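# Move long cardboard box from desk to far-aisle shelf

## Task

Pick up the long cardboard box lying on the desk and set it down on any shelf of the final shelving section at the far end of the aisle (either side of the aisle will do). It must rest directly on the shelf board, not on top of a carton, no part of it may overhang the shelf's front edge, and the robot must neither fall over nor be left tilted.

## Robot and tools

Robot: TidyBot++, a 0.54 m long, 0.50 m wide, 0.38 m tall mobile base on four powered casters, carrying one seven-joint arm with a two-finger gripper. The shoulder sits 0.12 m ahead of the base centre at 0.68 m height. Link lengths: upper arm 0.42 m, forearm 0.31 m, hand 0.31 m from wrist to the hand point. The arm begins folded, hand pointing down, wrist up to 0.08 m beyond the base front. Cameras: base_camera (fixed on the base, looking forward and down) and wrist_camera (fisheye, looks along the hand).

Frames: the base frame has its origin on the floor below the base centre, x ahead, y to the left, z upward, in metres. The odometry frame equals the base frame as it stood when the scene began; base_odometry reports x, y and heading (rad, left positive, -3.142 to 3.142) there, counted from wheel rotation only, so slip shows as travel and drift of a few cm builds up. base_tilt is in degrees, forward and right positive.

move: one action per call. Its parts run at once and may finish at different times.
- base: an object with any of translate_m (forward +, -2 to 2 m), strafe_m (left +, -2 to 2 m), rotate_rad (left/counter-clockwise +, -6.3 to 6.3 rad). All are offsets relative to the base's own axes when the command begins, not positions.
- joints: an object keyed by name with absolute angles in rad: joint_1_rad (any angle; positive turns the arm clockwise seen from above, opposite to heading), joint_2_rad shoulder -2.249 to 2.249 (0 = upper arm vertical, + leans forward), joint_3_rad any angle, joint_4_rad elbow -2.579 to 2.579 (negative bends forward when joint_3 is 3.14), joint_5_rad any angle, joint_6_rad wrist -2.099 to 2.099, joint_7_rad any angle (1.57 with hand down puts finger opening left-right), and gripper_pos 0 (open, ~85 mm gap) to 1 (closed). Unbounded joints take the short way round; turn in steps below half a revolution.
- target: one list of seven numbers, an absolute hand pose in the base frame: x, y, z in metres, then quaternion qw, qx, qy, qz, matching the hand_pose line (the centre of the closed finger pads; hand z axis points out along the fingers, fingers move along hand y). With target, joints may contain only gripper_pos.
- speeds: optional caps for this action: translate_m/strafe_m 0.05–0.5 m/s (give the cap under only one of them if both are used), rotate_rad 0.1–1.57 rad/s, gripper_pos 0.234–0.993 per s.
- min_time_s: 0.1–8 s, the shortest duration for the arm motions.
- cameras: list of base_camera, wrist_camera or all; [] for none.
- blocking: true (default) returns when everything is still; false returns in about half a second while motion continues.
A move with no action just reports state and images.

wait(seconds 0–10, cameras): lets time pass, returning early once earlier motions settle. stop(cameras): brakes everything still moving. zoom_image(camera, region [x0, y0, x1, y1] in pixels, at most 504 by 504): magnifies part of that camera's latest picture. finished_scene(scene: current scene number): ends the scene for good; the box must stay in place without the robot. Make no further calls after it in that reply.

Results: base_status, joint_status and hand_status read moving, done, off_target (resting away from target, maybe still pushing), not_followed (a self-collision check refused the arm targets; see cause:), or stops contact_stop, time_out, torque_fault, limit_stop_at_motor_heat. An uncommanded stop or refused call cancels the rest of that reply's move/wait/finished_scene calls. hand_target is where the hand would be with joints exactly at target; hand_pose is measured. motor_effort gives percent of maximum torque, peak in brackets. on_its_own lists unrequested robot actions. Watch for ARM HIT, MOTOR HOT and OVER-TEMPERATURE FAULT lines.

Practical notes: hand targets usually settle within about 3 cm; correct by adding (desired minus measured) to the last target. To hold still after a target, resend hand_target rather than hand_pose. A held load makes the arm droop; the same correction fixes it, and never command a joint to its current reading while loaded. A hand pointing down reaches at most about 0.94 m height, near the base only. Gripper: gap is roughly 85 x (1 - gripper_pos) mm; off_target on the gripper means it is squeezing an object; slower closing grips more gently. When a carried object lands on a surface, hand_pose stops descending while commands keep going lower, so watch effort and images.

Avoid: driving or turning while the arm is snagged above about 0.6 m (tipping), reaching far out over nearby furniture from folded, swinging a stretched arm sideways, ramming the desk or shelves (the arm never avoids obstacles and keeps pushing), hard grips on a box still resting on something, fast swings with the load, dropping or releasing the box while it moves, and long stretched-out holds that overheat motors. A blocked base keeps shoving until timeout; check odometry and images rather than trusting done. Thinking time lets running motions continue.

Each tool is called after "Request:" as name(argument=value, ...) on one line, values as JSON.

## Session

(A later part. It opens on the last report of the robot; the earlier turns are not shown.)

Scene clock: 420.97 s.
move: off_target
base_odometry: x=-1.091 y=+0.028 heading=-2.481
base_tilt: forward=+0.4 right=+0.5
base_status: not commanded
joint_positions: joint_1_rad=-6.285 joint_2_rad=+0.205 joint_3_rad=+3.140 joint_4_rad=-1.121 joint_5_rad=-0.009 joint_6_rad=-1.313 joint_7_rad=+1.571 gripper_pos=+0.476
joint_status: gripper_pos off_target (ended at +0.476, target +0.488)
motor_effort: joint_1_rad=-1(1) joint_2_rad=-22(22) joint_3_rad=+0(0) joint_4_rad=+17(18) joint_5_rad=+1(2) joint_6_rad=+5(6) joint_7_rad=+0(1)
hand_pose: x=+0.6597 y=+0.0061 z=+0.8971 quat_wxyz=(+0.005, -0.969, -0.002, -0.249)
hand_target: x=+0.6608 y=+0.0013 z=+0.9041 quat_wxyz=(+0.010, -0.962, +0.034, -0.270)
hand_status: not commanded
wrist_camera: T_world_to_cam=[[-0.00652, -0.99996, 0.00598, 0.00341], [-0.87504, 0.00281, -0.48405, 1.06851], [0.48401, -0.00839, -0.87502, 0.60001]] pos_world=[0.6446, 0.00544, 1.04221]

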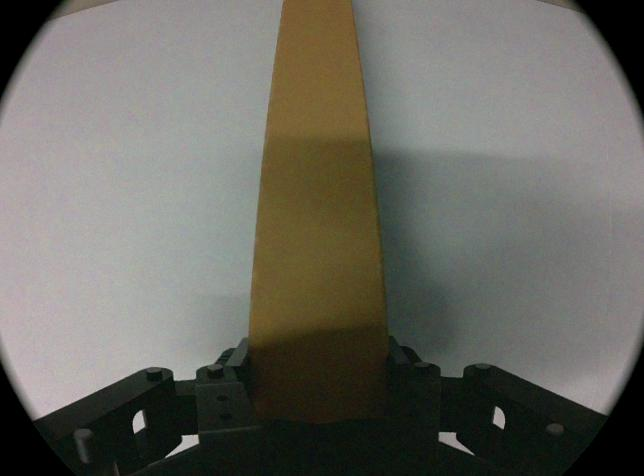

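Request:
move(joints={"joint_2_rad": 0.2, "joint_4_rad": -0.95, "joint_6_rad": -1.46}, min_time_s=2.0, cameras=["wrist_camera"])

Scene clock: 427.10 s.
move: done
base_odometry: x=-1.091 y=+0.028 heading=-2.481
base_tilt: forward=+0.3 right=+0.5
base_status: not commanded
joint_positions: joint_1_rad=-6.285 joint_2_rad=+0.205 joint_3_rad=+3.140 joint_4_rad=-0.992 joint_5_rad=-0.009 joint_6_rad=-1.420 joint_7_rad=+1.571 gripper_pos=+0.476
joint_status: all done
motor_effort: joint_1_rad=+0(1) joint_2_rad=-22(24) joint_3_rad=+0(0) joint_4_rad=+17(18) joint_5_rad=+1(2) joint_6_rad=+6(7) joint_7_rad=-1(1)
hand_pose: x=+0.6533 y=+0.0061 z=+0.9389 quat_wxyz=(+0.005, -0.966, -0.003, -0.259)
hand_target: x=+0.6473 y=+0.0013 z=+0.9543 quat_wxyz=(+0.009, -0.964, +0.034, -0.263)
hand_status: not commanded
wrist_camera: T_world_to_cam=[[-0.00563, -0.99997, 0.00607, 0.00253], [-0.86437, 0.00181, -0.50286, 1.0938], [0.50283, -0.00808, -0.86435, 0.61747]] pos_world=[0.63498, 0.00554, 1.08372]

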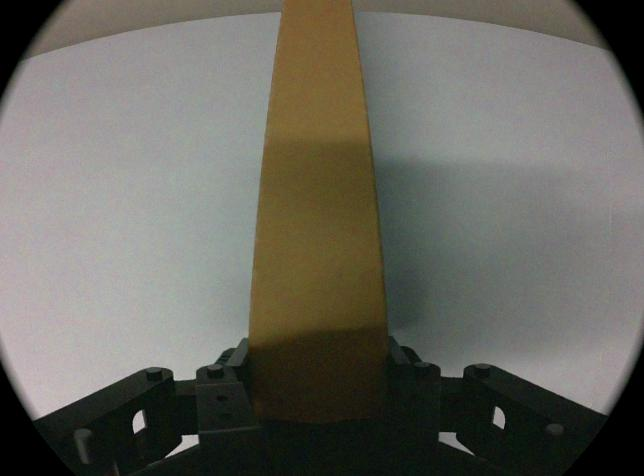

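Request:
move(joints={"joint_2_rad": 0.21, "joint_4_rad": -0.71, "joint_6_rad": -1.69}, min_time_s=2.5)

Request:
move(base={"translate_m": -0.32}, speeds={"translate_m": 0.25}, cameras=["all"])

Scene clock: 513.10 s.
move: done
base_odometry: x=-1.091 y=+0.028 heading=-2.481
base_tilt: forward=+0.3 right=+0.5
base_status: not commanded
joint_positions: joint_1_rad=-6.285 joint_2_rad=+0.206 joint_3_rad=+3.140 joint_4_rad=-0.751 joint_5_rad=-0.009 joint_6_rad=-1.650 joint_7_rad=+1.571 gripper_pos=+0.476
joint_status: all done
motor_effort: joint_1_rad=-1(1) joint_2_rad=-21(23) joint_3_rad=+0(0) joint_4_rad=+16(19) joint_5_rad=+1(2) joint_6_rad=+6(7) joint_7_rad=+0(1)
hand_pose: x=+0.6205 y=+0.0060 z=+1.0073 quat_wxyz=(+0.005, -0.964, -0.004, -0.265)
hand_target: x=+0.6146 y=+0.0013 z=+1.0154 quat_wxyz=(+0.009, -0.964, +0.034, -0.263)
hand_status: not commanded
pictures: none

Scene clock: 515.17 s.
move: done
base_odometry: x=-0.838 y=+0.224 heading=-2.481
base_tilt: forward=+0.3 right=+0.5
base_status: done
joint_positions: joint_1_rad=-6.285 joint_2_rad=+0.212 joint_3_rad=+3.140 joint_4_rad=-0.748 joint_5_rad=-0.009 joint_6_rad=-1.657 joint_7_rad=+1.571 gripper_pos=+0.476
joint_status: not commanded
motor_effort: joint_1_rad=-1(1) joint_2_rad=-21(24) joint_3_rad=+0(1) joint_4_rad=+16(17) joint_5_rad=+1(2) joint_6_rad=+6(7) joint_7_rad=+0(1)
hand_pose: x=+0.6210 y=+0.0060 z=+1.0039 quat_wxyz=(+0.005, -0.966, -0.004, -0.259)
hand_target: x=+0.6146 y=+0.0013 z=+1.0154 quat_wxyz=(+0.009, -0.964, +0.034, -0.263)
hand_status: not commanded
pictures: base_camera, wrist_camera
wrist_camera: T_world_to_cam=[[-0.00389, -0.99997, 0.00706, -0.00022], [-0.86425, -0.00019, -0.50307, 1.0987], [0.50305, -0.00806, -0.86422, 0.68953]] pos_world=[0.60267, 0.00554, 1.14862]

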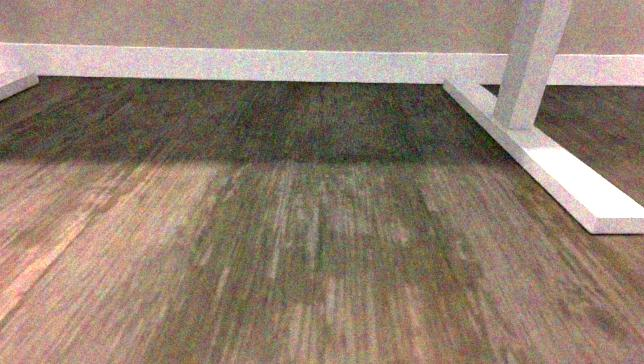

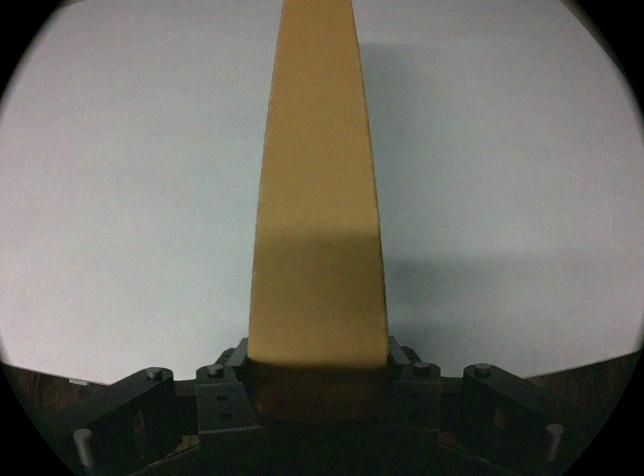

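Request:
move(base={"rotate_rad": 3.136}, speeds={"rotate_rad": 0.6})

Request:
move(base={"strafe_m": -0.40, "translate_m": 0.1}, speeds={"strafe_m": 0.25}, cameras=["all"])

Scene clock: 527.47 s.
move: done
base_odometry: x=-0.838 y=+0.224 heading=+0.655
base_tilt: forward=+0.3 right=+0.5
base_status: done
joint_positions: joint_1_rad=-6.286 joint_2_rad=+0.212 joint_3_rad=+3.140 joint_4_rad=-0.748 joint_5_rad=-0.009 joint_6_rad=-1.657 joint_7_rad=+1.571 gripper_pos=+0.476
joint_status: not commanded
motor_effort: joint_1_rad=-1(3) joint_2_rad=-21(22) joint_3_rad=+0(2) joint_4_rad=+16(16) joint_5_rad=+1(2) joint_6_rad=+6(6) joint_7_rad=+0(1)
hand_pose: x=+0.6210 y=+0.0060 z=+1.0039 quat_wxyz=(+0.005, -0.966, -0.004, -0.259)
hand_target: x=+0.6146 y=+0.0013 z=+1.0154 quat_wxyz=(+0.009, -0.964, +0.034, -0.263)
hand_status: not commanded
pictures: none

Scene clock: 529.90 s.
move: done
base_odometry: x=-0.515 y=-0.032 heading=+0.655
base_tilt: forward=+0.3 right=+0.5
base_status: done
joint_positions: joint_1_rad=-6.283 joint_2_rad=+0.212 joint_3_rad=+3.140 joint_4_rad=-0.748 joint_5_rad=-0.009 joint_6_rad=-1.657 joint_7_rad=+1.571 gripper_pos=+0.476
joint_status: not commanded
motor_effort: joint_1_rad=-1(3) joint_2_rad=-21(22) joint_3_rad=+0(2) joint_4_rad=+16(16) joint_5_rad=+1(2) joint_6_rad=+6(6) joint_7_rad=+0(1)
hand_pose: x=+0.6210 y=+0.0046 z=+1.0039 quat_wxyz=(+0.004, -0.966, -0.002, -0.259)
hand_target: x=+0.6146 y=+0.0013 z=+1.0154 quat_wxyz=(+0.009, -0.964, +0.034, -0.263)
hand_status: not commanded
pictures: base_camera, wrist_camera
wrist_camera: T_world_to_cam=[[-0.00672, -0.99995, 0.00718, 0.00004], [-0.86421, 0.00219, -0.50313, 1.09879], [0.50309, -0.00958, -0.86418, 0.68954]] pos_world=[0.60268, 0.00424, 1.14872]

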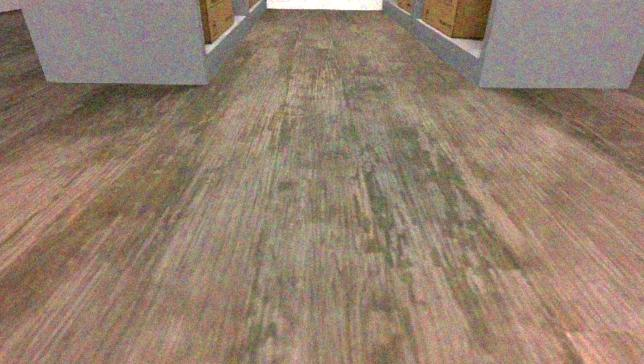

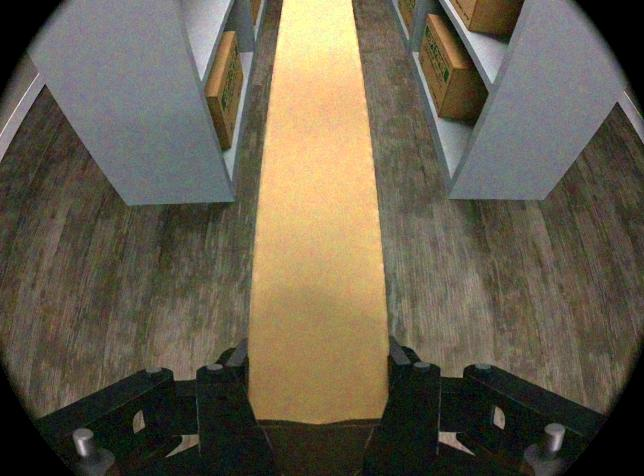

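Request:
zoom_image(camera="wrist_camera", region=[370, 0, 560, 210])

Scaled by 2.400.

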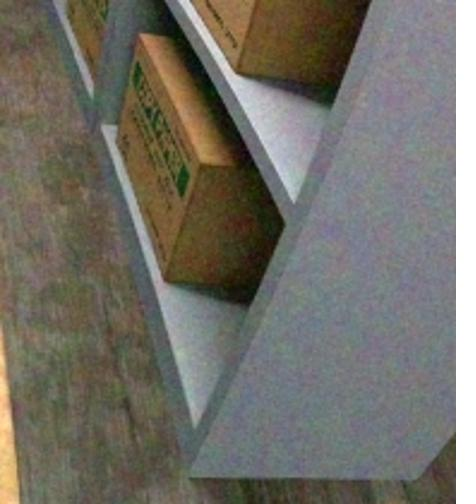

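Request:
zoom_image(camera="base_camera", region=[360, 0, 500, 100])

Scaled by 3.600.

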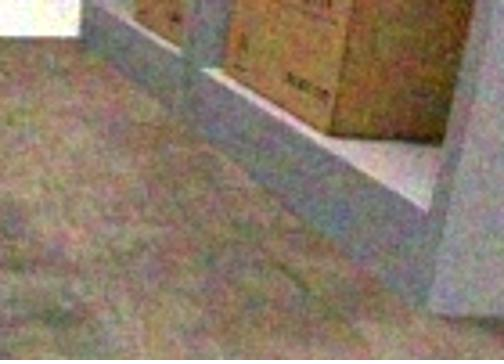

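Request:
move(joints={"joint_1_rad": 0.085, "joint_2_rad": 0.635, "joint_3_rad": 3.905, "joint_4_rad": -1.13, "joint_5_rad": -0.777, "joint_6_rad": -1.63, "joint_7_rad": 2.40}, min_time_s=4, cameras=["all"])

Scene clock: 580.27 s.
move: done
base_odometry: x=-0.515 y=-0.032 heading=+0.655
base_tilt: forward=+0.3 right=+0.5
base_status: not commanded
joint_positions: joint_1_rad=-6.210 joint_2_rad=+0.623 joint_3_rad=+3.892 joint_4_rad=-1.101 joint_5_rad=-0.688 joint_6_rad=-1.657 joint_7_rad=+2.328 gripper_pos=+0.476
joint_status: all done
motor_effort: joint_1_rad=-1(2) joint_2_rad=-30(32) joint_3_rad=+4(5) joint_4_rad=+14(18) joint_5_rad=-2(3) joint_6_rad=+0(7) joint_7_rad=+0(2)
hand_pose: x=+0.6396 y=-0.1455 z=+0.7169 quat_wxyz=(+0.135, -0.989, -0.020, -0.058)
hand_target: x=+0.6538 y=-0.1412 z=+0.7112 quat_wxyz=(+0.160, -0.982, -0.035, -0.090)
hand_status: not commanded
pictures: base_camera, wrist_camera
wrist_camera: T_world_to_cam=[[0.04858, -0.96775, -0.24717, 0.00365], [-0.99243, -0.01883, -0.12136, 0.77604], [0.1128, 0.25119, -0.96134, 0.78793]] pos_world=[0.68111, -0.17978, 0.85255]

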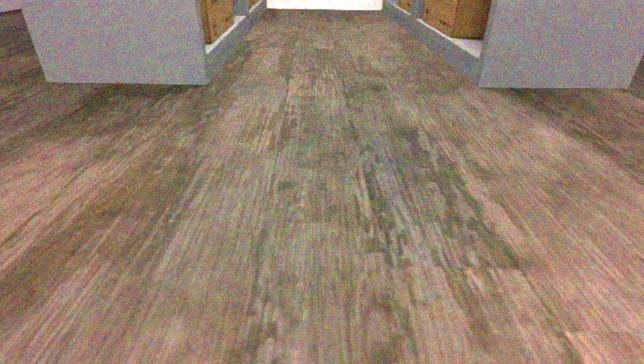

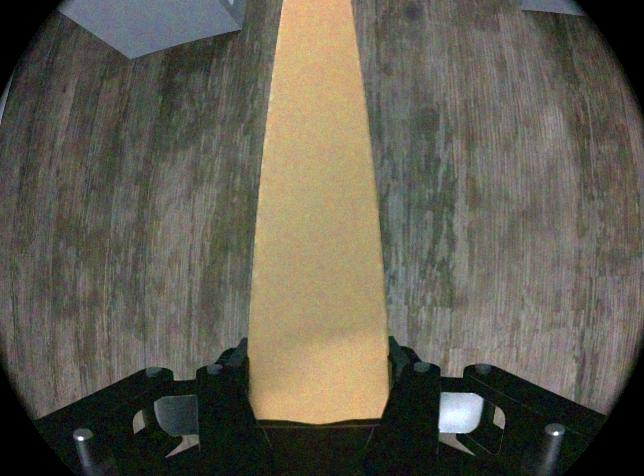

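Request:
move(joints={"joint_1_rad": 0.18, "joint_2_rad": 1.066, "joint_3_rad": 4.68, "joint_4_rad": -1.54, "joint_5_rad": -1.62, "joint_6_rad": -1.57, "joint_7_rad": 3.285}, min_time_s=4, cameras=["all"])

Scene clock: 589.13 s.
move: done
base_odometry: x=-0.515 y=-0.032 heading=+0.655
base_tilt: forward=+0.3 right=+0.5
base_status: not commanded
joint_positions: joint_1_rad=-6.115 joint_2_rad=+1.049 joint_3_rad=+4.666 joint_4_rad=-1.513 joint_5_rad=-1.525 joint_6_rad=-1.611 joint_7_rad=+3.213 gripper_pos=+0.476
joint_status: all done
motor_effort: joint_1_rad=-1(2) joint_2_rad=-31(32) joint_3_rad=+12(13) joint_4_rad=+8(15) joint_5_rad=-4(5) joint_6_rad=+1(2) joint_7_rad=+0(1)
hand_pose: x=+0.5974 y=-0.3839 z=+0.6008 quat_wxyz=(+0.006, -0.971, +0.008, -0.238)
hand_target: x=+0.6055 y=-0.4088 z=+0.6055 quat_wxyz=(-0.032, -0.962, -0.001, -0.272)
hand_status: not commanded
pictures: base_camera, wrist_camera
wrist_camera: T_world_to_cam=[[-0.02574, -0.99967, 0.00051, -0.37026], [-0.88548, 0.02257, -0.46412, 0.8735], [0.46395, -0.0124, -0.88577, 0.38453]] pos_world=[0.58553, -0.38508, 0.7462]

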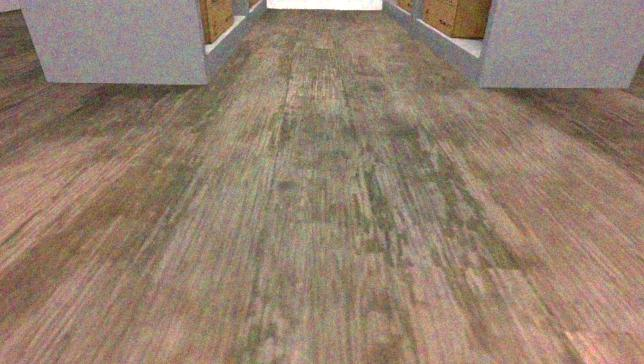

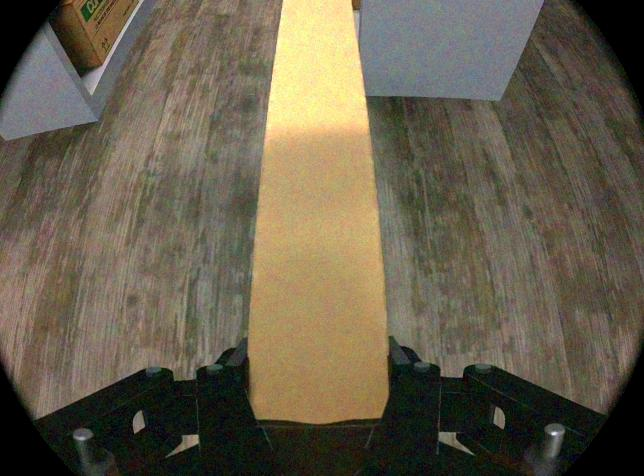

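Request:
move(joints={"joint_2_rad": 0.995}, min_time_s=1.5)

Request:
move(base={"translate_m": 0.7}, speeds={"translate_m": 0.25}, cameras=["all"])

Scene clock: 619.63 s.
move: done
base_odometry: x=-0.515 y=-0.032 heading=+0.655
base_tilt: forward=+0.3 right=+0.5
base_status: not commanded
joint_positions: joint_1_rad=-6.115 joint_2_rad=+1.033 joint_3_rad=+4.666 joint_4_rad=-1.513 joint_5_rad=-1.526 joint_6_rad=-1.611 joint_7_rad=+3.213 gripper_pos=+0.476
joint_status: all done
motor_effort: joint_1_rad=-1(1) joint_2_rad=-31(32) joint_3_rad=+12(13) joint_4_rad=+8(8) joint_5_rad=-4(4) joint_6_rad=+1(1) joint_7_rad=+0(1)
hand_pose: x=+0.5988 y=-0.3841 z=+0.6098 quat_wxyz=(+0.004, -0.969, +0.008, -0.246)
hand_target: x=+0.6095 y=-0.4095 z=+0.6449 quat_wxyz=(-0.038, -0.951, -0.002, -0.305)
hand_status: not commanded
pictures: none

Scene clock: 623.23 s.
move: done
base_odometry: x=+0.040 y=+0.394 heading=+0.655
base_tilt: forward=+0.4 right=+0.5
base_status: done
joint_positions: joint_1_rad=-6.107 joint_2_rad=+1.027 joint_3_rad=+4.669 joint_4_rad=-1.518 joint_5_rad=-1.532 joint_6_rad=-1.610 joint_7_rad=+3.213 gripper_pos=+0.476
joint_status: not commanded
motor_effort: joint_1_rad=-1(3) joint_2_rad=-31(32) joint_3_rad=+12(13) joint_4_rad=+8(10) joint_5_rad=-4(5) joint_6_rad=+1(1) joint_7_rad=+0(1)
hand_pose: x=+0.5960 y=-0.3893 z=+0.6136 quat_wxyz=(+0.001, -0.968, +0.014, -0.251)
hand_target: x=+0.6095 y=-0.4095 z=+0.6449 quat_wxyz=(-0.038, -0.951, -0.002, -0.305)
hand_status: not commanded
pictures: base_camera, wrist_camera
wrist_camera: T_world_to_cam=[[-0.03957, -0.9992, 0.00568, -0.37053], [-0.87173, 0.03174, -0.48895, 0.88891], [0.48838, -0.0243, -0.87229, 0.36899]] pos_world=[0.58002, -0.38948, 0.75861]

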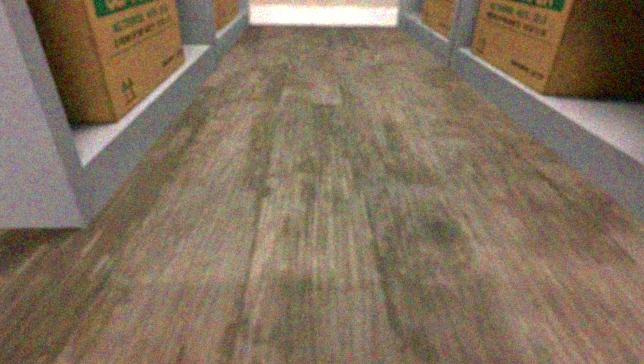

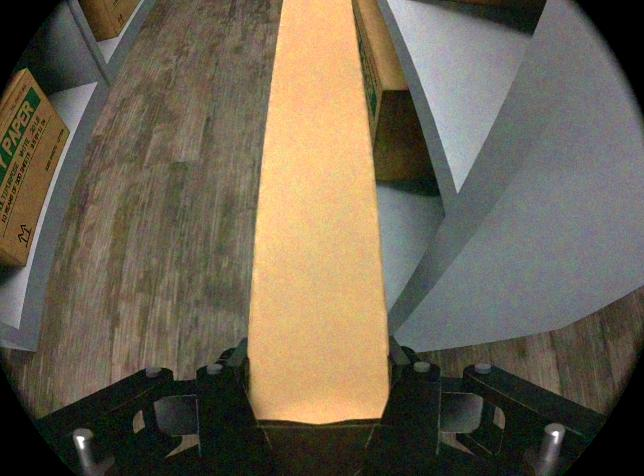

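Request:
zoom_image(camera="base_camera", region=[0, 0, 322, 240])

Request:
zoom_image(camera="base_camera", region=[322, 0, 644, 240])

Scaled by 1.565.

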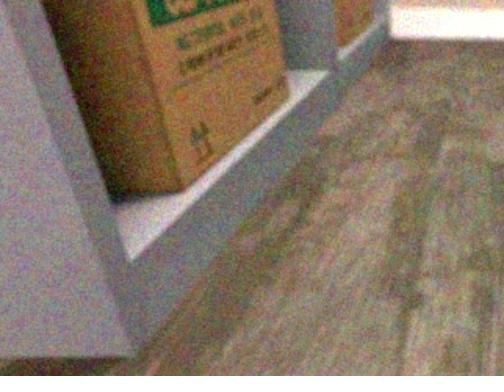

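Scaled by 1.565.

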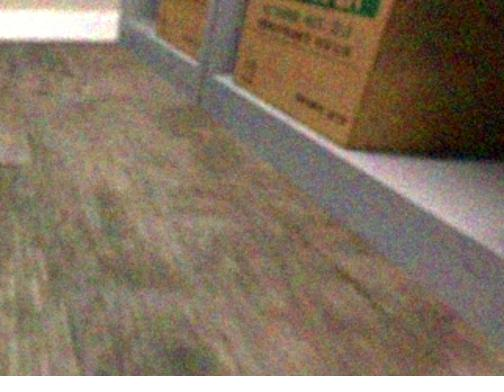

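Request:
move(base={"rotate_rad": 0.04}, speeds={"rotate_rad": 0.2})

Request:
move(base={"translate_m": 0.6, "strafe_m": -0.012}, speeds={"translate_m": 0.2}, cameras=["all"])

Request:
zoom_image(camera="base_camera", region=[322, 0, 644, 240])

Scene clock: 651.20 s.
move: done
base_odometry: x=+0.040 y=+0.394 heading=+0.695
base_tilt: forward=+0.3 right=+0.5
base_status: done
joint_positions: joint_1_rad=-6.109 joint_2_rad=+1.027 joint_3_rad=+4.670 joint_4_rad=-1.518 joint_5_rad=-1.532 joint_6_rad=-1.607 joint_7_rad=+3.213 gripper_pos=+0.476
joint_status: not commanded
motor_effort: joint_1_rad=-1(3) joint_2_rad=-31(32) joint_3_rad=+12(13) joint_4_rad=+8(9) joint_5_rad=-4(4) joint_6_rad=+1(1) joint_7_rad=-1(1)
hand_pose: x=+0.5968 y=-0.3894 z=+0.6139 quat_wxyz=(-0.001, -0.968, +0.013, -0.252)
hand_target: x=+0.6095 y=-0.4095 z=+0.6449 quat_wxyz=(-0.038, -0.951, -0.002, -0.305)
hand_status: not commanded
pictures: none

Scene clock: 654.90 s.
move: done
base_odometry: x=+0.509 y=+0.769 heading=+0.696
base_tilt: forward=+0.3 right=+0.5
base_status: done
joint_positions: joint_1_rad=-6.105 joint_2_rad=+1.025 joint_3_rad=+4.671 joint_4_rad=-1.520 joint_5_rad=-1.534 joint_6_rad=-1.606 joint_7_rad=+3.213 gripper_pos=+0.476
joint_status: not commanded
motor_effort: joint_1_rad=+0(3) joint_2_rad=-30(32) joint_3_rad=+12(13) joint_4_rad=+8(9) joint_5_rad=-3(6) joint_6_rad=+0(1) joint_7_rad=+0(1)
hand_pose: x=+0.5948 y=-0.3921 z=+0.6152 quat_wxyz=(-0.002, -0.967, +0.017, -0.253)
hand_target: x=+0.6095 y=-0.4095 z=+0.6449 quat_wxyz=(-0.038, -0.951, -0.002, -0.305)
hand_status: not commanded
pictures: base_camera, wrist_camera
wrist_camera: T_world_to_cam=[[-0.04626, -0.99888, 0.00996, -0.37187], [-0.86962, 0.03536, -0.49246, 0.89105], [0.49155, -0.03144, -0.87028, 0.36506]] pos_world=[0.57822, -0.39148, 0.76021]

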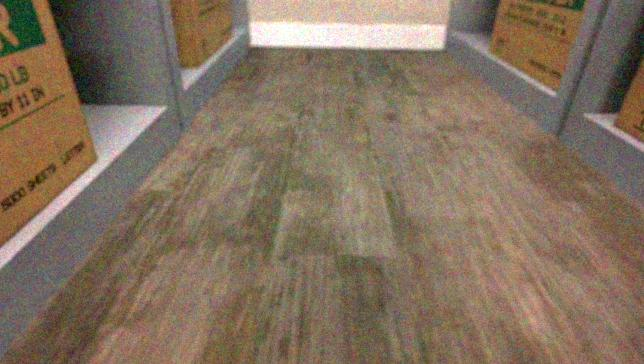

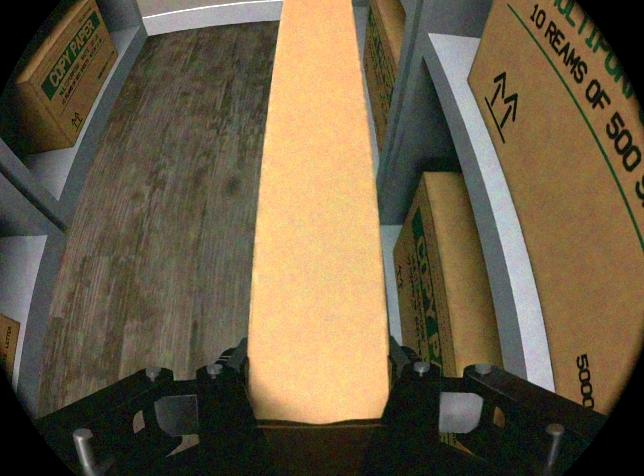

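Scaled by 1.565.

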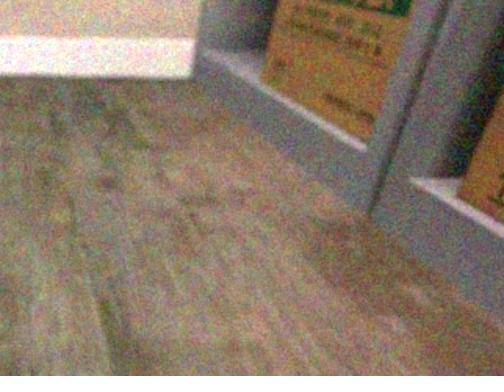

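Request:
move(base={"translate_m": 0.6, "strafe_m": -0.013}, speeds={"translate_m": 0.2}, cameras=["all"])

Request:
zoom_image(camera="wrist_camera", region=[320, 0, 640, 320])

Scene clock: 669.63 s.
Motor temperatures (°C): [36 35 33 31 44 43 48]
move: done
base_odometry: x=+0.977 y=+1.144 heading=+0.697
base_tilt: forward=+0.4 right=+0.5
base_status: done
joint_positions: joint_1_rad=-6.104 joint_2_rad=+1.024 joint_3_rad=+4.671 joint_4_rad=-1.521 joint_5_rad=-1.535 joint_6_rad=-1.606 joint_7_rad=+3.213 gripper_pos=+0.476
joint_status: not commanded
motor_effort: joint_1_rad=+0(3) joint_2_rad=-30(32) joint_3_rad=+12(13) joint_4_rad=+9(10) joint_5_rad=-4(5) joint_6_rad=+1(1) joint_7_rad=-1(1)
hand_pose: x=+0.5946 y=-0.3925 z=+0.6161 quat_wxyz=(-0.002, -0.967, +0.017, -0.254)
hand_target: x=+0.6095 y=-0.4095 z=+0.6449 quat_wxyz=(-0.038, -0.951, -0.002, -0.305)
hand_status: not commanded
pictures: base_camera, wrist_camera
wrist_camera: T_world_to_cam=[[-0.04817, -0.99879, 0.01017, -0.37132], [-0.86845, 0.03685, -0.4944, 0.89241], [0.49342, -0.03265, -0.86918, 0.3636]] pos_world=[0.57773, -0.39188, 0.76101]

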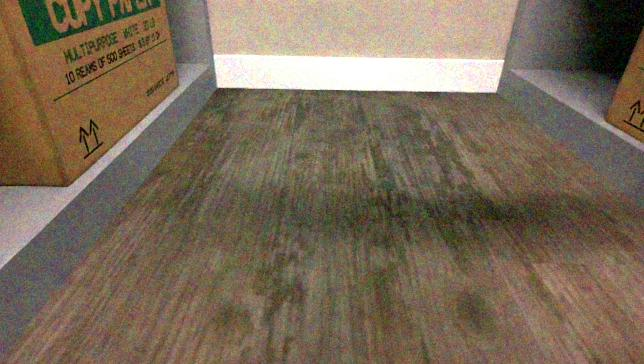

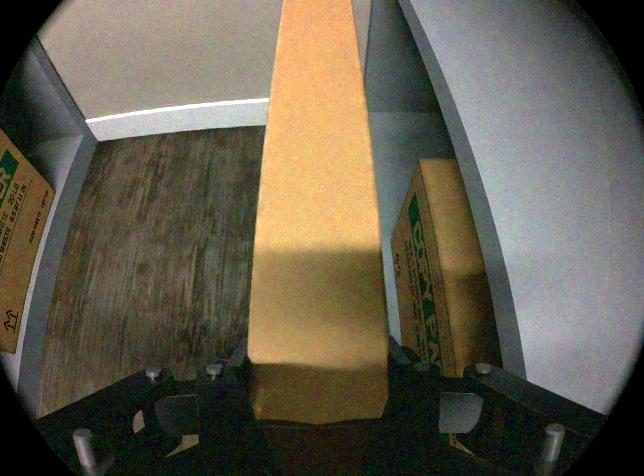

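Scaled by 1.575.

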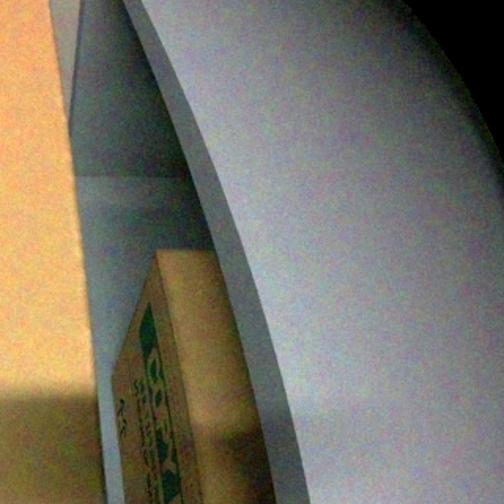

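Request:
move(base={"translate_m": 0.24, "strafe_m": -0.005}, speeds={"translate_m": 0.15}, cameras=["all"])

Scene clock: 691.00 s.
move: done
base_odometry: x=+1.165 y=+1.295 heading=+0.697
base_tilt: forward=+0.3 right=+0.5
base_status: done
joint_positions: joint_1_rad=-6.104 joint_2_rad=+1.023 joint_3_rad=+4.672 joint_4_rad=-1.522 joint_5_rad=-1.536 joint_6_rad=-1.606 joint_7_rad=+3.213 gripper_pos=+0.476
joint_status: not commanded
motor_effort: joint_1_rad=-1(3) joint_2_rad=-31(32) joint_3_rad=+12(13) joint_4_rad=+8(9) joint_5_rad=-4(5) joint_6_rad=+0(1) joint_7_rad=+0(1)
hand_pose: x=+0.5944 y=-0.3928 z=+0.6168 quat_wxyz=(-0.002, -0.967, +0.018, -0.255)
hand_target: x=+0.6095 y=-0.4095 z=+0.6449 quat_wxyz=(-0.038, -0.951, -0.002, -0.305)
hand_status: not commanded
pictures: base_camera, wrist_camera
wrist_camera: T_world_to_cam=[[-0.04936, -0.99873, 0.01035, -0.37097], [-0.86756, 0.03774, -0.4959, 0.89339], [0.49488, -0.03346, -0.86832, 0.36259]] pos_world=[0.57732, -0.39208, 0.76171]

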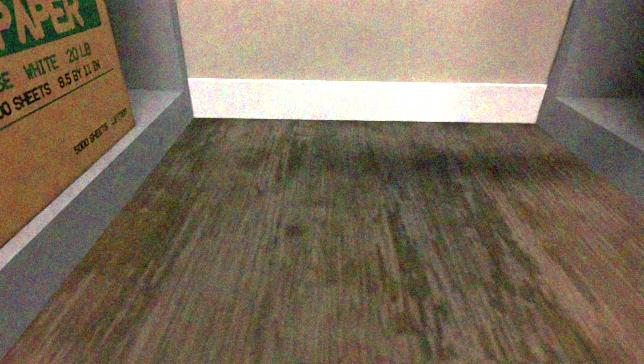

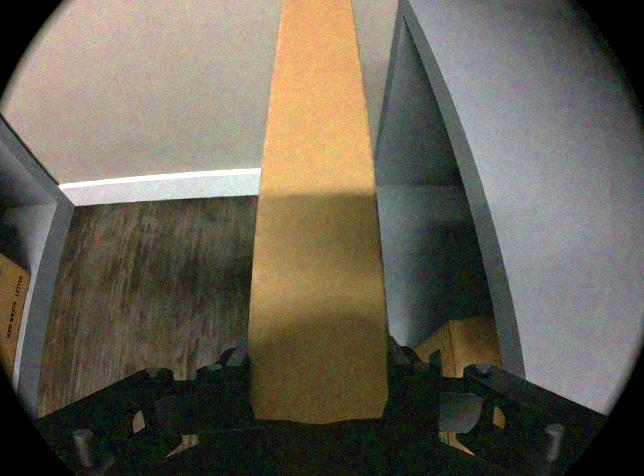

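Request:
move(base={"strafe_m": -0.13}, speeds={"strafe_m": 0.1}, cameras=["all"])

Scene clock: 703.87 s.
move: done
base_odometry: x=+1.248 y=+1.195 heading=+0.698
base_tilt: forward=+0.3 right=+0.5
base_status: done
joint_positions: joint_1_rad=-6.102 joint_2_rad=+1.022 joint_3_rad=+4.672 joint_4_rad=-1.522 joint_5_rad=-1.536 joint_6_rad=-1.604 joint_7_rad=+3.213 gripper_pos=+0.476
joint_status: not commanded
motor_effort: joint_1_rad=-1(3) joint_2_rad=-30(31) joint_3_rad=+12(13) joint_4_rad=+8(9) joint_5_rad=-4(5) joint_6_rad=+0(2) joint_7_rad=-1(1)
hand_pose: x=+0.5936 y=-0.3943 z=+0.6169 quat_wxyz=(-0.004, -0.967, +0.019, -0.255)
hand_target: x=+0.6095 y=-0.4095 z=+0.6449 quat_wxyz=(-0.038, -0.951, -0.002, -0.305)
hand_status: not commanded
pictures: base_camera, wrist_camera
wrist_camera: T_world_to_cam=[[-0.0523, -0.99856, 0.01192, -0.37165], [-0.86741, 0.03951, -0.49603, 0.89342], [0.49484, -0.03628, -0.86822, 0.36191]] pos_world=[0.57643, -0.39328, 0.76181]

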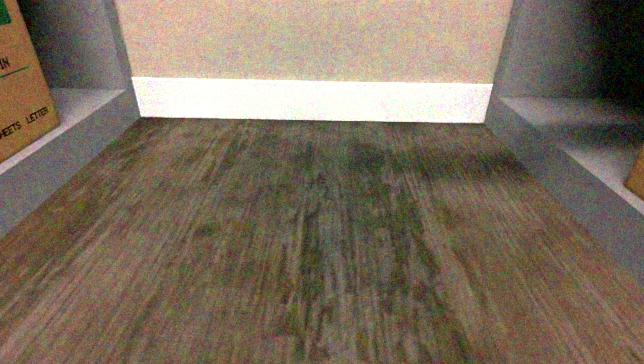

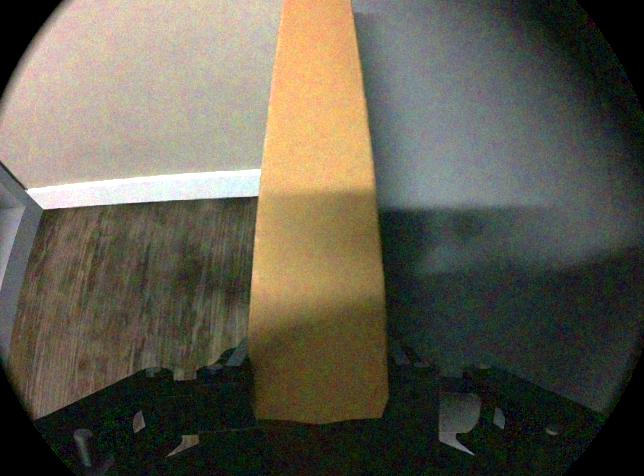

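Request:
zoom_image(camera="base_camera", region=[444, 80, 644, 364])

Scaled by 1.775.

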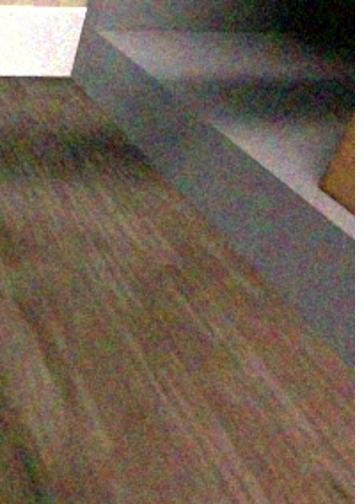

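Request:
move(base={"strafe_m": -0.085}, speeds={"strafe_m": 0.08}, cameras=["all"])

Scene clock: 716.27 s.
move: done
base_odometry: x=+1.303 y=+1.130 heading=+0.698
base_tilt: forward=+0.3 right=+0.5
base_status: done
joint_positions: joint_1_rad=-6.103 joint_2_rad=+1.022 joint_3_rad=+4.672 joint_4_rad=-1.522 joint_5_rad=-1.536 joint_6_rad=-1.603 joint_7_rad=+3.213 gripper_pos=+0.476
joint_status: not commanded
motor_effort: joint_1_rad=-1(3) joint_2_rad=-31(32) joint_3_rad=+12(13) joint_4_rad=+8(9) joint_5_rad=-4(5) joint_6_rad=+0(2) joint_7_rad=+0(1)
hand_pose: x=+0.5938 y=-0.3944 z=+0.6169 quat_wxyz=(-0.004, -0.967, +0.019, -0.255)
hand_target: x=+0.6095 y=-0.4095 z=+0.6449 quat_wxyz=(-0.038, -0.951, -0.002, -0.305)
hand_status: not commanded
pictures: base_camera, wrist_camera
wrist_camera: T_world_to_cam=[[-0.0522, -0.99855, 0.01277, -0.37224], [-0.86742, 0.039, -0.49605, 0.89341], [0.49484, -0.03697, -0.8682, 0.36153]] pos_world=[0.57663, -0.39318, 0.76181]

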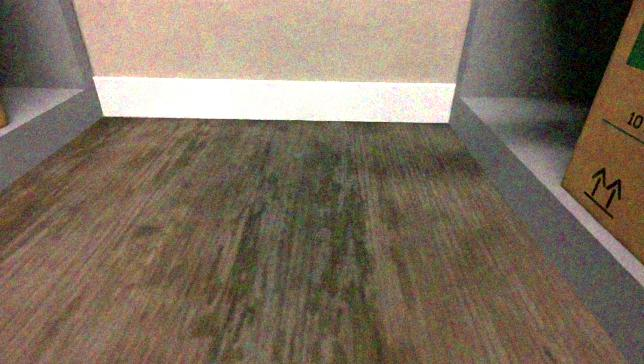

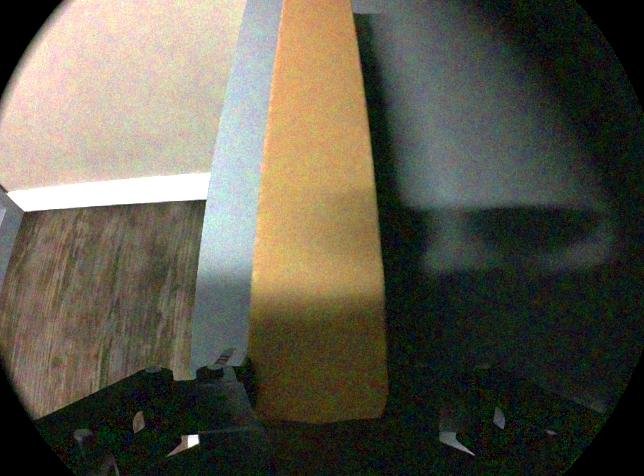

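Request:
move(joints={"joint_2_rad": 1.066, "joint_3_rad": 4.645, "joint_4_rad": -1.57, "joint_5_rad": -1.65, "joint_6_rad": -1.54, "joint_7_rad": 3.315}, min_time_s=2, cameras=["wrist_camera"])

Scene clock: 735.23 s.
move: done
base_odometry: x=+1.303 y=+1.130 heading=+0.698
base_tilt: forward=+0.3 right=+0.5
base_status: not commanded
joint_positions: joint_1_rad=-6.103 joint_2_rad=+1.050 joint_3_rad=+4.668 joint_4_rad=-1.542 joint_5_rad=-1.554 joint_6_rad=-1.583 joint_7_rad=+3.243 gripper_pos=+0.476
joint_status: all done
motor_effort: joint_1_rad=-1(1) joint_2_rad=-31(32) joint_3_rad=+12(13) joint_4_rad=+8(10) joint_5_rad=-4(6) joint_6_rad=+0(2) joint_7_rad=+0(1)
hand_pose: x=+0.5917 y=-0.3988 z=+0.6007 quat_wxyz=(-0.012, -0.968, +0.017, -0.251)
hand_target: x=+0.6107 y=-0.4078 z=+0.5964 quat_wxyz=(-0.033, -0.958, +0.000, -0.287)
hand_status: not commanded
wrist_camera: T_world_to_cam=[[-0.05155, -0.99825, 0.02902, -0.38662], [-0.87223, 0.03085, -0.48813, 0.87862], [0.48638, -0.05048, -0.87229, 0.35033]] pos_world=[0.57603, -0.39537, 0.74569]

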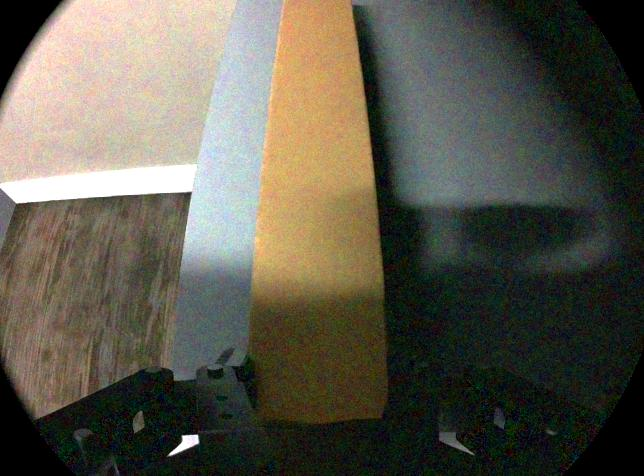

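Request:
move(joints={"joint_2_rad": 1.084, "joint_3_rad": 4.625, "joint_4_rad": -1.585, "joint_5_rad": -1.667, "joint_6_rad": -1.528, "joint_7_rad": 3.325}, min_time_s=1.5, cameras=["wrist_camera"])

Scene clock: 740.20 s.
move: done
base_odometry: x=+1.303 y=+1.130 heading=+0.698
base_tilt: forward=+0.3 right=+0.5
base_status: not commanded
joint_positions: joint_1_rad=-6.103 joint_2_rad=+1.066 joint_3_rad=+4.648 joint_4_rad=-1.557 joint_5_rad=-1.571 joint_6_rad=-1.571 joint_7_rad=+3.253 gripper_pos=+0.476
joint_status: all done
motor_effort: joint_1_rad=-1(1) joint_2_rad=-31(32) joint_3_rad=+12(13) joint_4_rad=+8(9) joint_5_rad=-4(5) joint_6_rad=+0(2) joint_7_rad=+0(1)
hand_pose: x=+0.5942 y=-0.3965 z=+0.5869 quat_wxyz=(-0.007, -0.968, +0.019, -0.252)
hand_target: x=+0.6125 y=-0.4053 z=+0.5815 quat_wxyz=(-0.028, -0.958, +0.003, -0.286)
hand_status: not commanded
wrist_camera: T_world_to_cam=[[-0.05306, -0.99839, 0.01994, -0.37765], [-0.87127, 0.03653, -0.48945, 0.87643], [0.48794, -0.04334, -0.8718, 0.33884]] pos_world=[0.57823, -0.39438, 0.7319]

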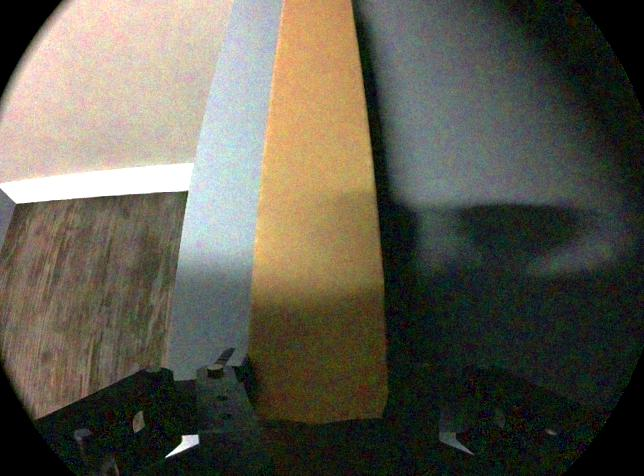

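Request:
move(joints={"joint_2_rad": 1.096, "joint_3_rad": 4.615, "joint_4_rad": -1.597, "joint_5_rad": -1.679, "joint_6_rad": -1.519, "joint_7_rad": 3.337}, min_time_s=1.2)

Request:
move(joints={"joint_2_rad": 1.106, "joint_3_rad": 4.607, "joint_4_rad": -1.607, "joint_5_rad": -1.689, "joint_6_rad": -1.511, "joint_7_rad": 3.348}, min_time_s=1.2, cameras=["wrist_camera"])

Scene clock: 746.47 s.
move: done
base_odometry: x=+1.303 y=+1.130 heading=+0.698
base_tilt: forward=+0.3 right=+0.5
base_status: not commanded
joint_positions: joint_1_rad=-6.103 joint_2_rad=+1.078 joint_3_rad=+4.639 joint_4_rad=-1.569 joint_5_rad=-1.583 joint_6_rad=-1.562 joint_7_rad=+3.265 gripper_pos=+0.476
joint_status: all done
motor_effort: joint_1_rad=+0(1) joint_2_rad=-31(31) joint_3_rad=+12(13) joint_4_rad=+8(9) joint_5_rad=-4(5) joint_6_rad=+0(2) joint_7_rad=+0(1)
hand_pose: x=+0.5945 y=-0.3961 z=+0.5779 quat_wxyz=(-0.007, -0.968, +0.019, -0.252)
hand_target: x=+0.6123 y=-0.4050 z=+0.5723 quat_wxyz=(-0.028, -0.958, +0.004, -0.286)
hand_status: not commanded
pictures: none

Scene clock: 747.97 s.
move: done
base_odometry: x=+1.303 y=+1.130 heading=+0.698
base_tilt: forward=+0.3 right=+0.5
base_status: not commanded
joint_positions: joint_1_rad=-6.103 joint_2_rad=+1.087 joint_3_rad=+4.631 joint_4_rad=-1.579 joint_5_rad=-1.593 joint_6_rad=-1.554 joint_7_rad=+3.276 gripper_pos=+0.476
joint_status: all done
motor_effort: joint_1_rad=+0(1) joint_2_rad=-31(32) joint_3_rad=+12(14) joint_4_rad=+8(9) joint_5_rad=-4(5) joint_6_rad=+1(1) joint_7_rad=+1(1)
hand_pose: x=+0.5946 y=-0.3959 z=+0.5710 quat_wxyz=(-0.007, -0.968, +0.019, -0.252)
hand_target: x=+0.6118 y=-0.4050 z=+0.5646 quat_wxyz=(-0.029, -0.958, +0.005, -0.285)
hand_status: not commanded
wrist_camera: T_world_to_cam=[[-0.05378, -0.99836, 0.0195, -0.37609], [-0.87077, 0.03733, -0.49028, 0.86942], [0.48874, -0.04335, -0.87135, 0.3241]] pos_world=[0.57843, -0.39388, 0.716]

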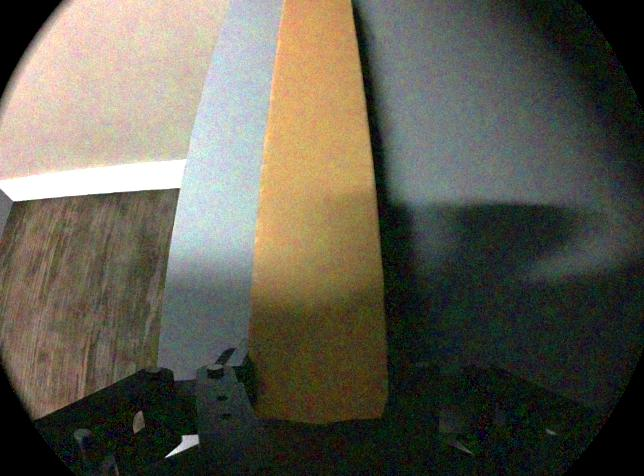

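Request:
move(joints={"joint_2_rad": 1.116, "joint_3_rad": 4.600, "joint_4_rad": -1.617, "joint_5_rad": -1.699, "joint_6_rad": -1.504, "joint_7_rad": 3.358}, min_time_s=1.2)

Request:
move(joints={"joint_2_rad": 1.126, "joint_3_rad": 4.593, "joint_4_rad": -1.627, "joint_5_rad": -1.708, "joint_6_rad": -1.497, "joint_7_rad": 3.369}, min_time_s=1.2, cameras=["wrist_camera"])

Scene clock: 758.60 s.
move: done
base_odometry: x=+1.303 y=+1.130 heading=+0.698
base_tilt: forward=+0.3 right=+0.5
base_status: not commanded
joint_positions: joint_1_rad=-6.103 joint_2_rad=+1.087 joint_3_rad=+4.631 joint_4_rad=-1.587 joint_5_rad=-1.602 joint_6_rad=-1.554 joint_7_rad=+3.285 gripper_pos=+0.476
joint_status: all done
motor_effort: joint_1_rad=-1(1) joint_2_rad=-29(31) joint_3_rad=+12(13) joint_4_rad=+7(8) joint_5_rad=-4(5) joint_6_rad=+1(2) joint_7_rad=+0(1)
hand_pose: x=+0.5946 y=-0.3959 z=+0.5709 quat_wxyz=(-0.008, -0.966, +0.019, -0.256)
hand_target: x=+0.6111 y=-0.4049 z=+0.5572 quat_wxyz=(-0.029, -0.958, +0.006, -0.285)
hand_status: not commanded
pictures: none

Scene clock: 760.10 s.
move: done
base_odometry: x=+1.303 y=+1.130 heading=+0.698
base_tilt: forward=+0.3 right=+0.5
base_status: not commanded
joint_positions: joint_1_rad=-6.103 joint_2_rad=+1.087 joint_3_rad=+4.630 joint_4_rad=-1.596 joint_5_rad=-1.611 joint_6_rad=-1.553 joint_7_rad=+3.295 gripper_pos=+0.476
joint_status: all done
motor_effort: joint_1_rad=-1(1) joint_2_rad=-26(29) joint_3_rad=+10(12) joint_4_rad=+7(8) joint_5_rad=-5(5) joint_6_rad=+2(2) joint_7_rad=+1(1)
hand_pose: x=+0.5946 y=-0.3959 z=+0.5707 quat_wxyz=(-0.009, -0.965, +0.019, -0.260)
hand_target: x=+0.6100 y=-0.4048 z=+0.5496 quat_wxyz=(-0.030, -0.958, +0.006, -0.284)
hand_status: not commanded
wrist_camera: T_world_to_cam=[[-0.05417, -0.99829, 0.02212, -0.37733], [-0.86239, 0.0356, -0.505, 0.87209], [0.50335, -0.04643, -0.86284, 0.30916]] pos_world=[0.57602, -0.39337, 0.71551]

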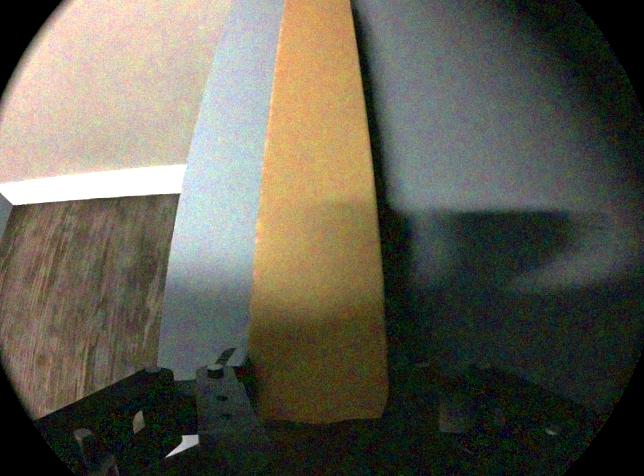

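Request:
move(joints={"joint_2_rad": 1.104, "joint_3_rad": 4.61, "joint_5_rad": -1.495}, min_time_s=1.2, cameras=["wrist_camera"])

Scene clock: 771.30 s.
move: done
base_odometry: x=+1.303 y=+1.130 heading=+0.698
base_tilt: forward=+0.4 right=+0.5
base_status: not commanded
joint_positions: joint_1_rad=-6.104 joint_2_rad=+1.087 joint_3_rad=+4.630 joint_4_rad=-1.596 joint_5_rad=-1.608 joint_6_rad=-1.551 joint_7_rad=+3.295 gripper_pos=+0.476
joint_status: all done
motor_effort: joint_1_rad=+1(2) joint_2_rad=-23(27) joint_3_rad=+10(11) joint_4_rad=+4(7) joint_5_rad=+2(6) joint_6_rad=+2(2) joint_7_rad=+1(1)
hand_pose: x=+0.5942 y=-0.3960 z=+0.5705 quat_wxyz=(-0.010, -0.966, +0.018, -0.259)
hand_target: x=+0.5529 y=-0.3966 z=+0.5353 quat_wxyz=(-0.019, -0.981, -0.003, -0.192)
hand_status: not commanded
wrist_camera: T_world_to_cam=[[-0.05382, -0.99827, 0.0238, -0.37851], [-0.86374, 0.03458, -0.50274, 0.87075], [0.50105, -0.04762, -0.86411, 0.31076]] pos_world=[0.57602, -0.39317, 0.7153]

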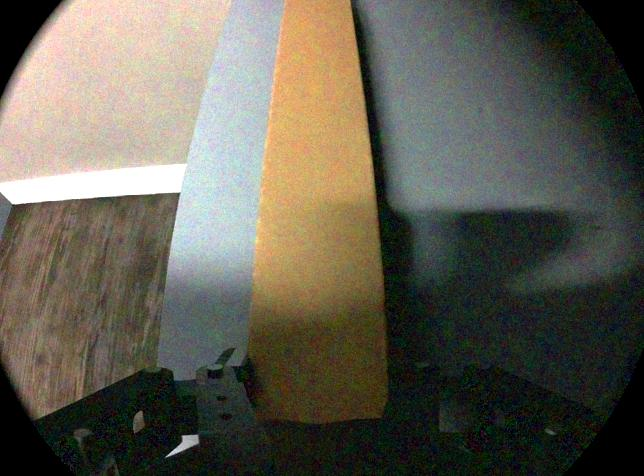

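Request:
move(joints={"joint_5_rad": -1.455}, min_time_s=1.2, cameras=["wrist_camera"])

Scene clock: 776.57 s.
move: off_target
base_odometry: x=+1.303 y=+1.130 heading=+0.698
base_tilt: forward=+0.3 right=+0.5
base_status: not commanded
joint_positions: joint_1_rad=-6.104 joint_2_rad=+1.082 joint_3_rad=+4.630 joint_4_rad=-1.596 joint_5_rad=-1.589 joint_6_rad=-1.549 joint_7_rad=+3.295 gripper_pos=+0.476
joint_status: joint_5_rad off_target (ended at -1.589, target -1.455)
motor_effort: joint_1_rad=+2(2) joint_2_rad=-22(23) joint_3_rad=+10(10) joint_4_rad=+4(5) joint_5_rad=+3(4) joint_6_rad=+2(2) joint_7_rad=+1(1)
hand_pose: x=+0.5897 y=-0.3956 z=+0.5704 quat_wxyz=(-0.010, -0.967, +0.018, -0.252)
hand_target: x=+0.5416 y=-0.3940 z=+0.5308 quat_wxyz=(-0.015, -0.985, -0.005, -0.173)
hand_status: not commanded
wrist_camera: T_world_to_cam=[[-0.05263, -0.99832, 0.02422, -0.37926], [-0.87061, 0.03399, -0.49079, 0.86379], [0.48914, -0.04691, -0.87094, 0.3241]] pos_world=[0.57353, -0.39277, 0.7154]

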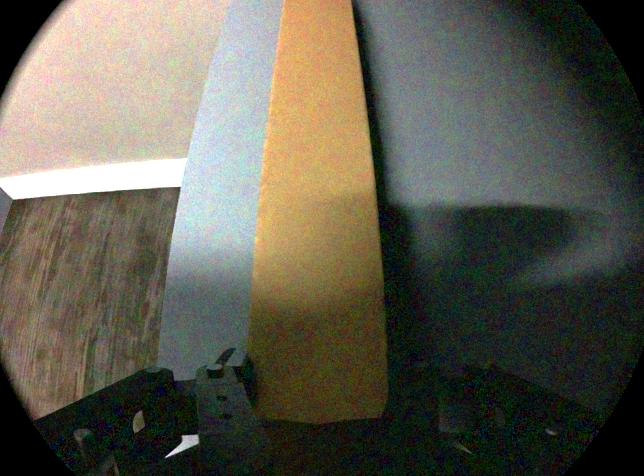

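Request:
move(joints={"gripper_pos": 0.44}, speeds={"gripper_pos": 0.234}, cameras=["wrist_camera"])

Request:
move(joints={"gripper_pos": 0.1}, speeds={"gripper_pos": 0.234}, cameras=["wrist_camera"])

Scene clock: 787.90 s.
move: done
base_odometry: x=+1.303 y=+1.130 heading=+0.698
base_tilt: forward=+0.3 right=+0.5
base_status: not commanded
joint_positions: joint_1_rad=-6.104 joint_2_rad=+1.095 joint_3_rad=+4.628 joint_4_rad=-1.605 joint_5_rad=-1.536 joint_6_rad=-1.539 joint_7_rad=+3.298 gripper_pos=+0.439
joint_status: all done
motor_effort: joint_1_rad=+0(2) joint_2_rad=-27(30) joint_3_rad=+11(12) joint_4_rad=+5(7) joint_5_rad=-1(3) joint_6_rad=+0(2) joint_7_rad=-1(1)
hand_pose: x=+0.5713 y=-0.3941 z=+0.5540 quat_wxyz=(-0.007, -0.975, +0.020, -0.220)
hand_target: x=+0.5416 y=-0.3940 z=+0.5308 quat_wxyz=(-0.015, -0.985, -0.005, -0.173)
hand_status: not commanded
wrist_camera: T_world_to_cam=[[-0.0548, -0.99827, 0.02134, -0.37559], [-0.90117, 0.04024, -0.43158, 0.82676], [0.42998, -0.04288, -0.90182, 0.37139]] pos_world=[0.56479, -0.39228, 0.69976]

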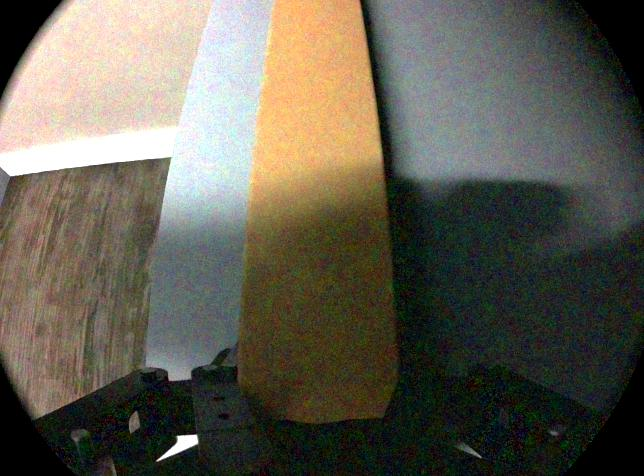

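Scene clock: 789.93 s.
move: done
base_odometry: x=+1.303 y=+1.130 heading=+0.698
base_tilt: forward=+0.4 right=+0.5
base_status: not commanded
joint_positions: joint_1_rad=-6.104 joint_2_rad=+1.095 joint_3_rad=+4.628 joint_4_rad=-1.605 joint_5_rad=-1.528 joint_6_rad=-1.538 joint_7_rad=+3.298 gripper_pos=+0.100
joint_status: all done
motor_effort: joint_1_rad=-1(1) joint_2_rad=-30(30) joint_3_rad=+12(13) joint_4_rad=+7(8) joint_5_rad=-3(4) joint_6_rad=+0(1) joint_7_rad=+0(1)
hand_pose: x=+0.5691 y=-0.3939 z=+0.5530 quat_wxyz=(-0.007, -0.976, +0.020, -0.216)
hand_target: x=+0.5416 y=-0.3940 z=+0.5308 quat_wxyz=(-0.015, -0.985, -0.005, -0.173)
hand_status: not commanded
wrist_camera: T_world_to_cam=[[-0.0542, -0.99831, 0.02109, -0.3756], [-0.90456, 0.04014, -0.42444, 0.82222], [0.42288, -0.04208, -0.90521, 0.37765]] pos_world=[0.56369, -0.39208, 0.69875]

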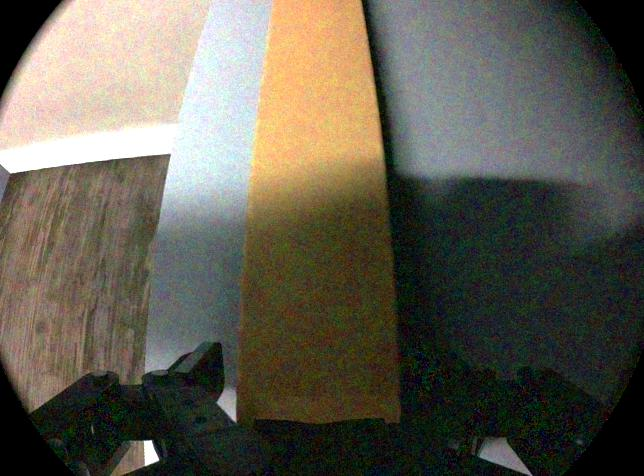

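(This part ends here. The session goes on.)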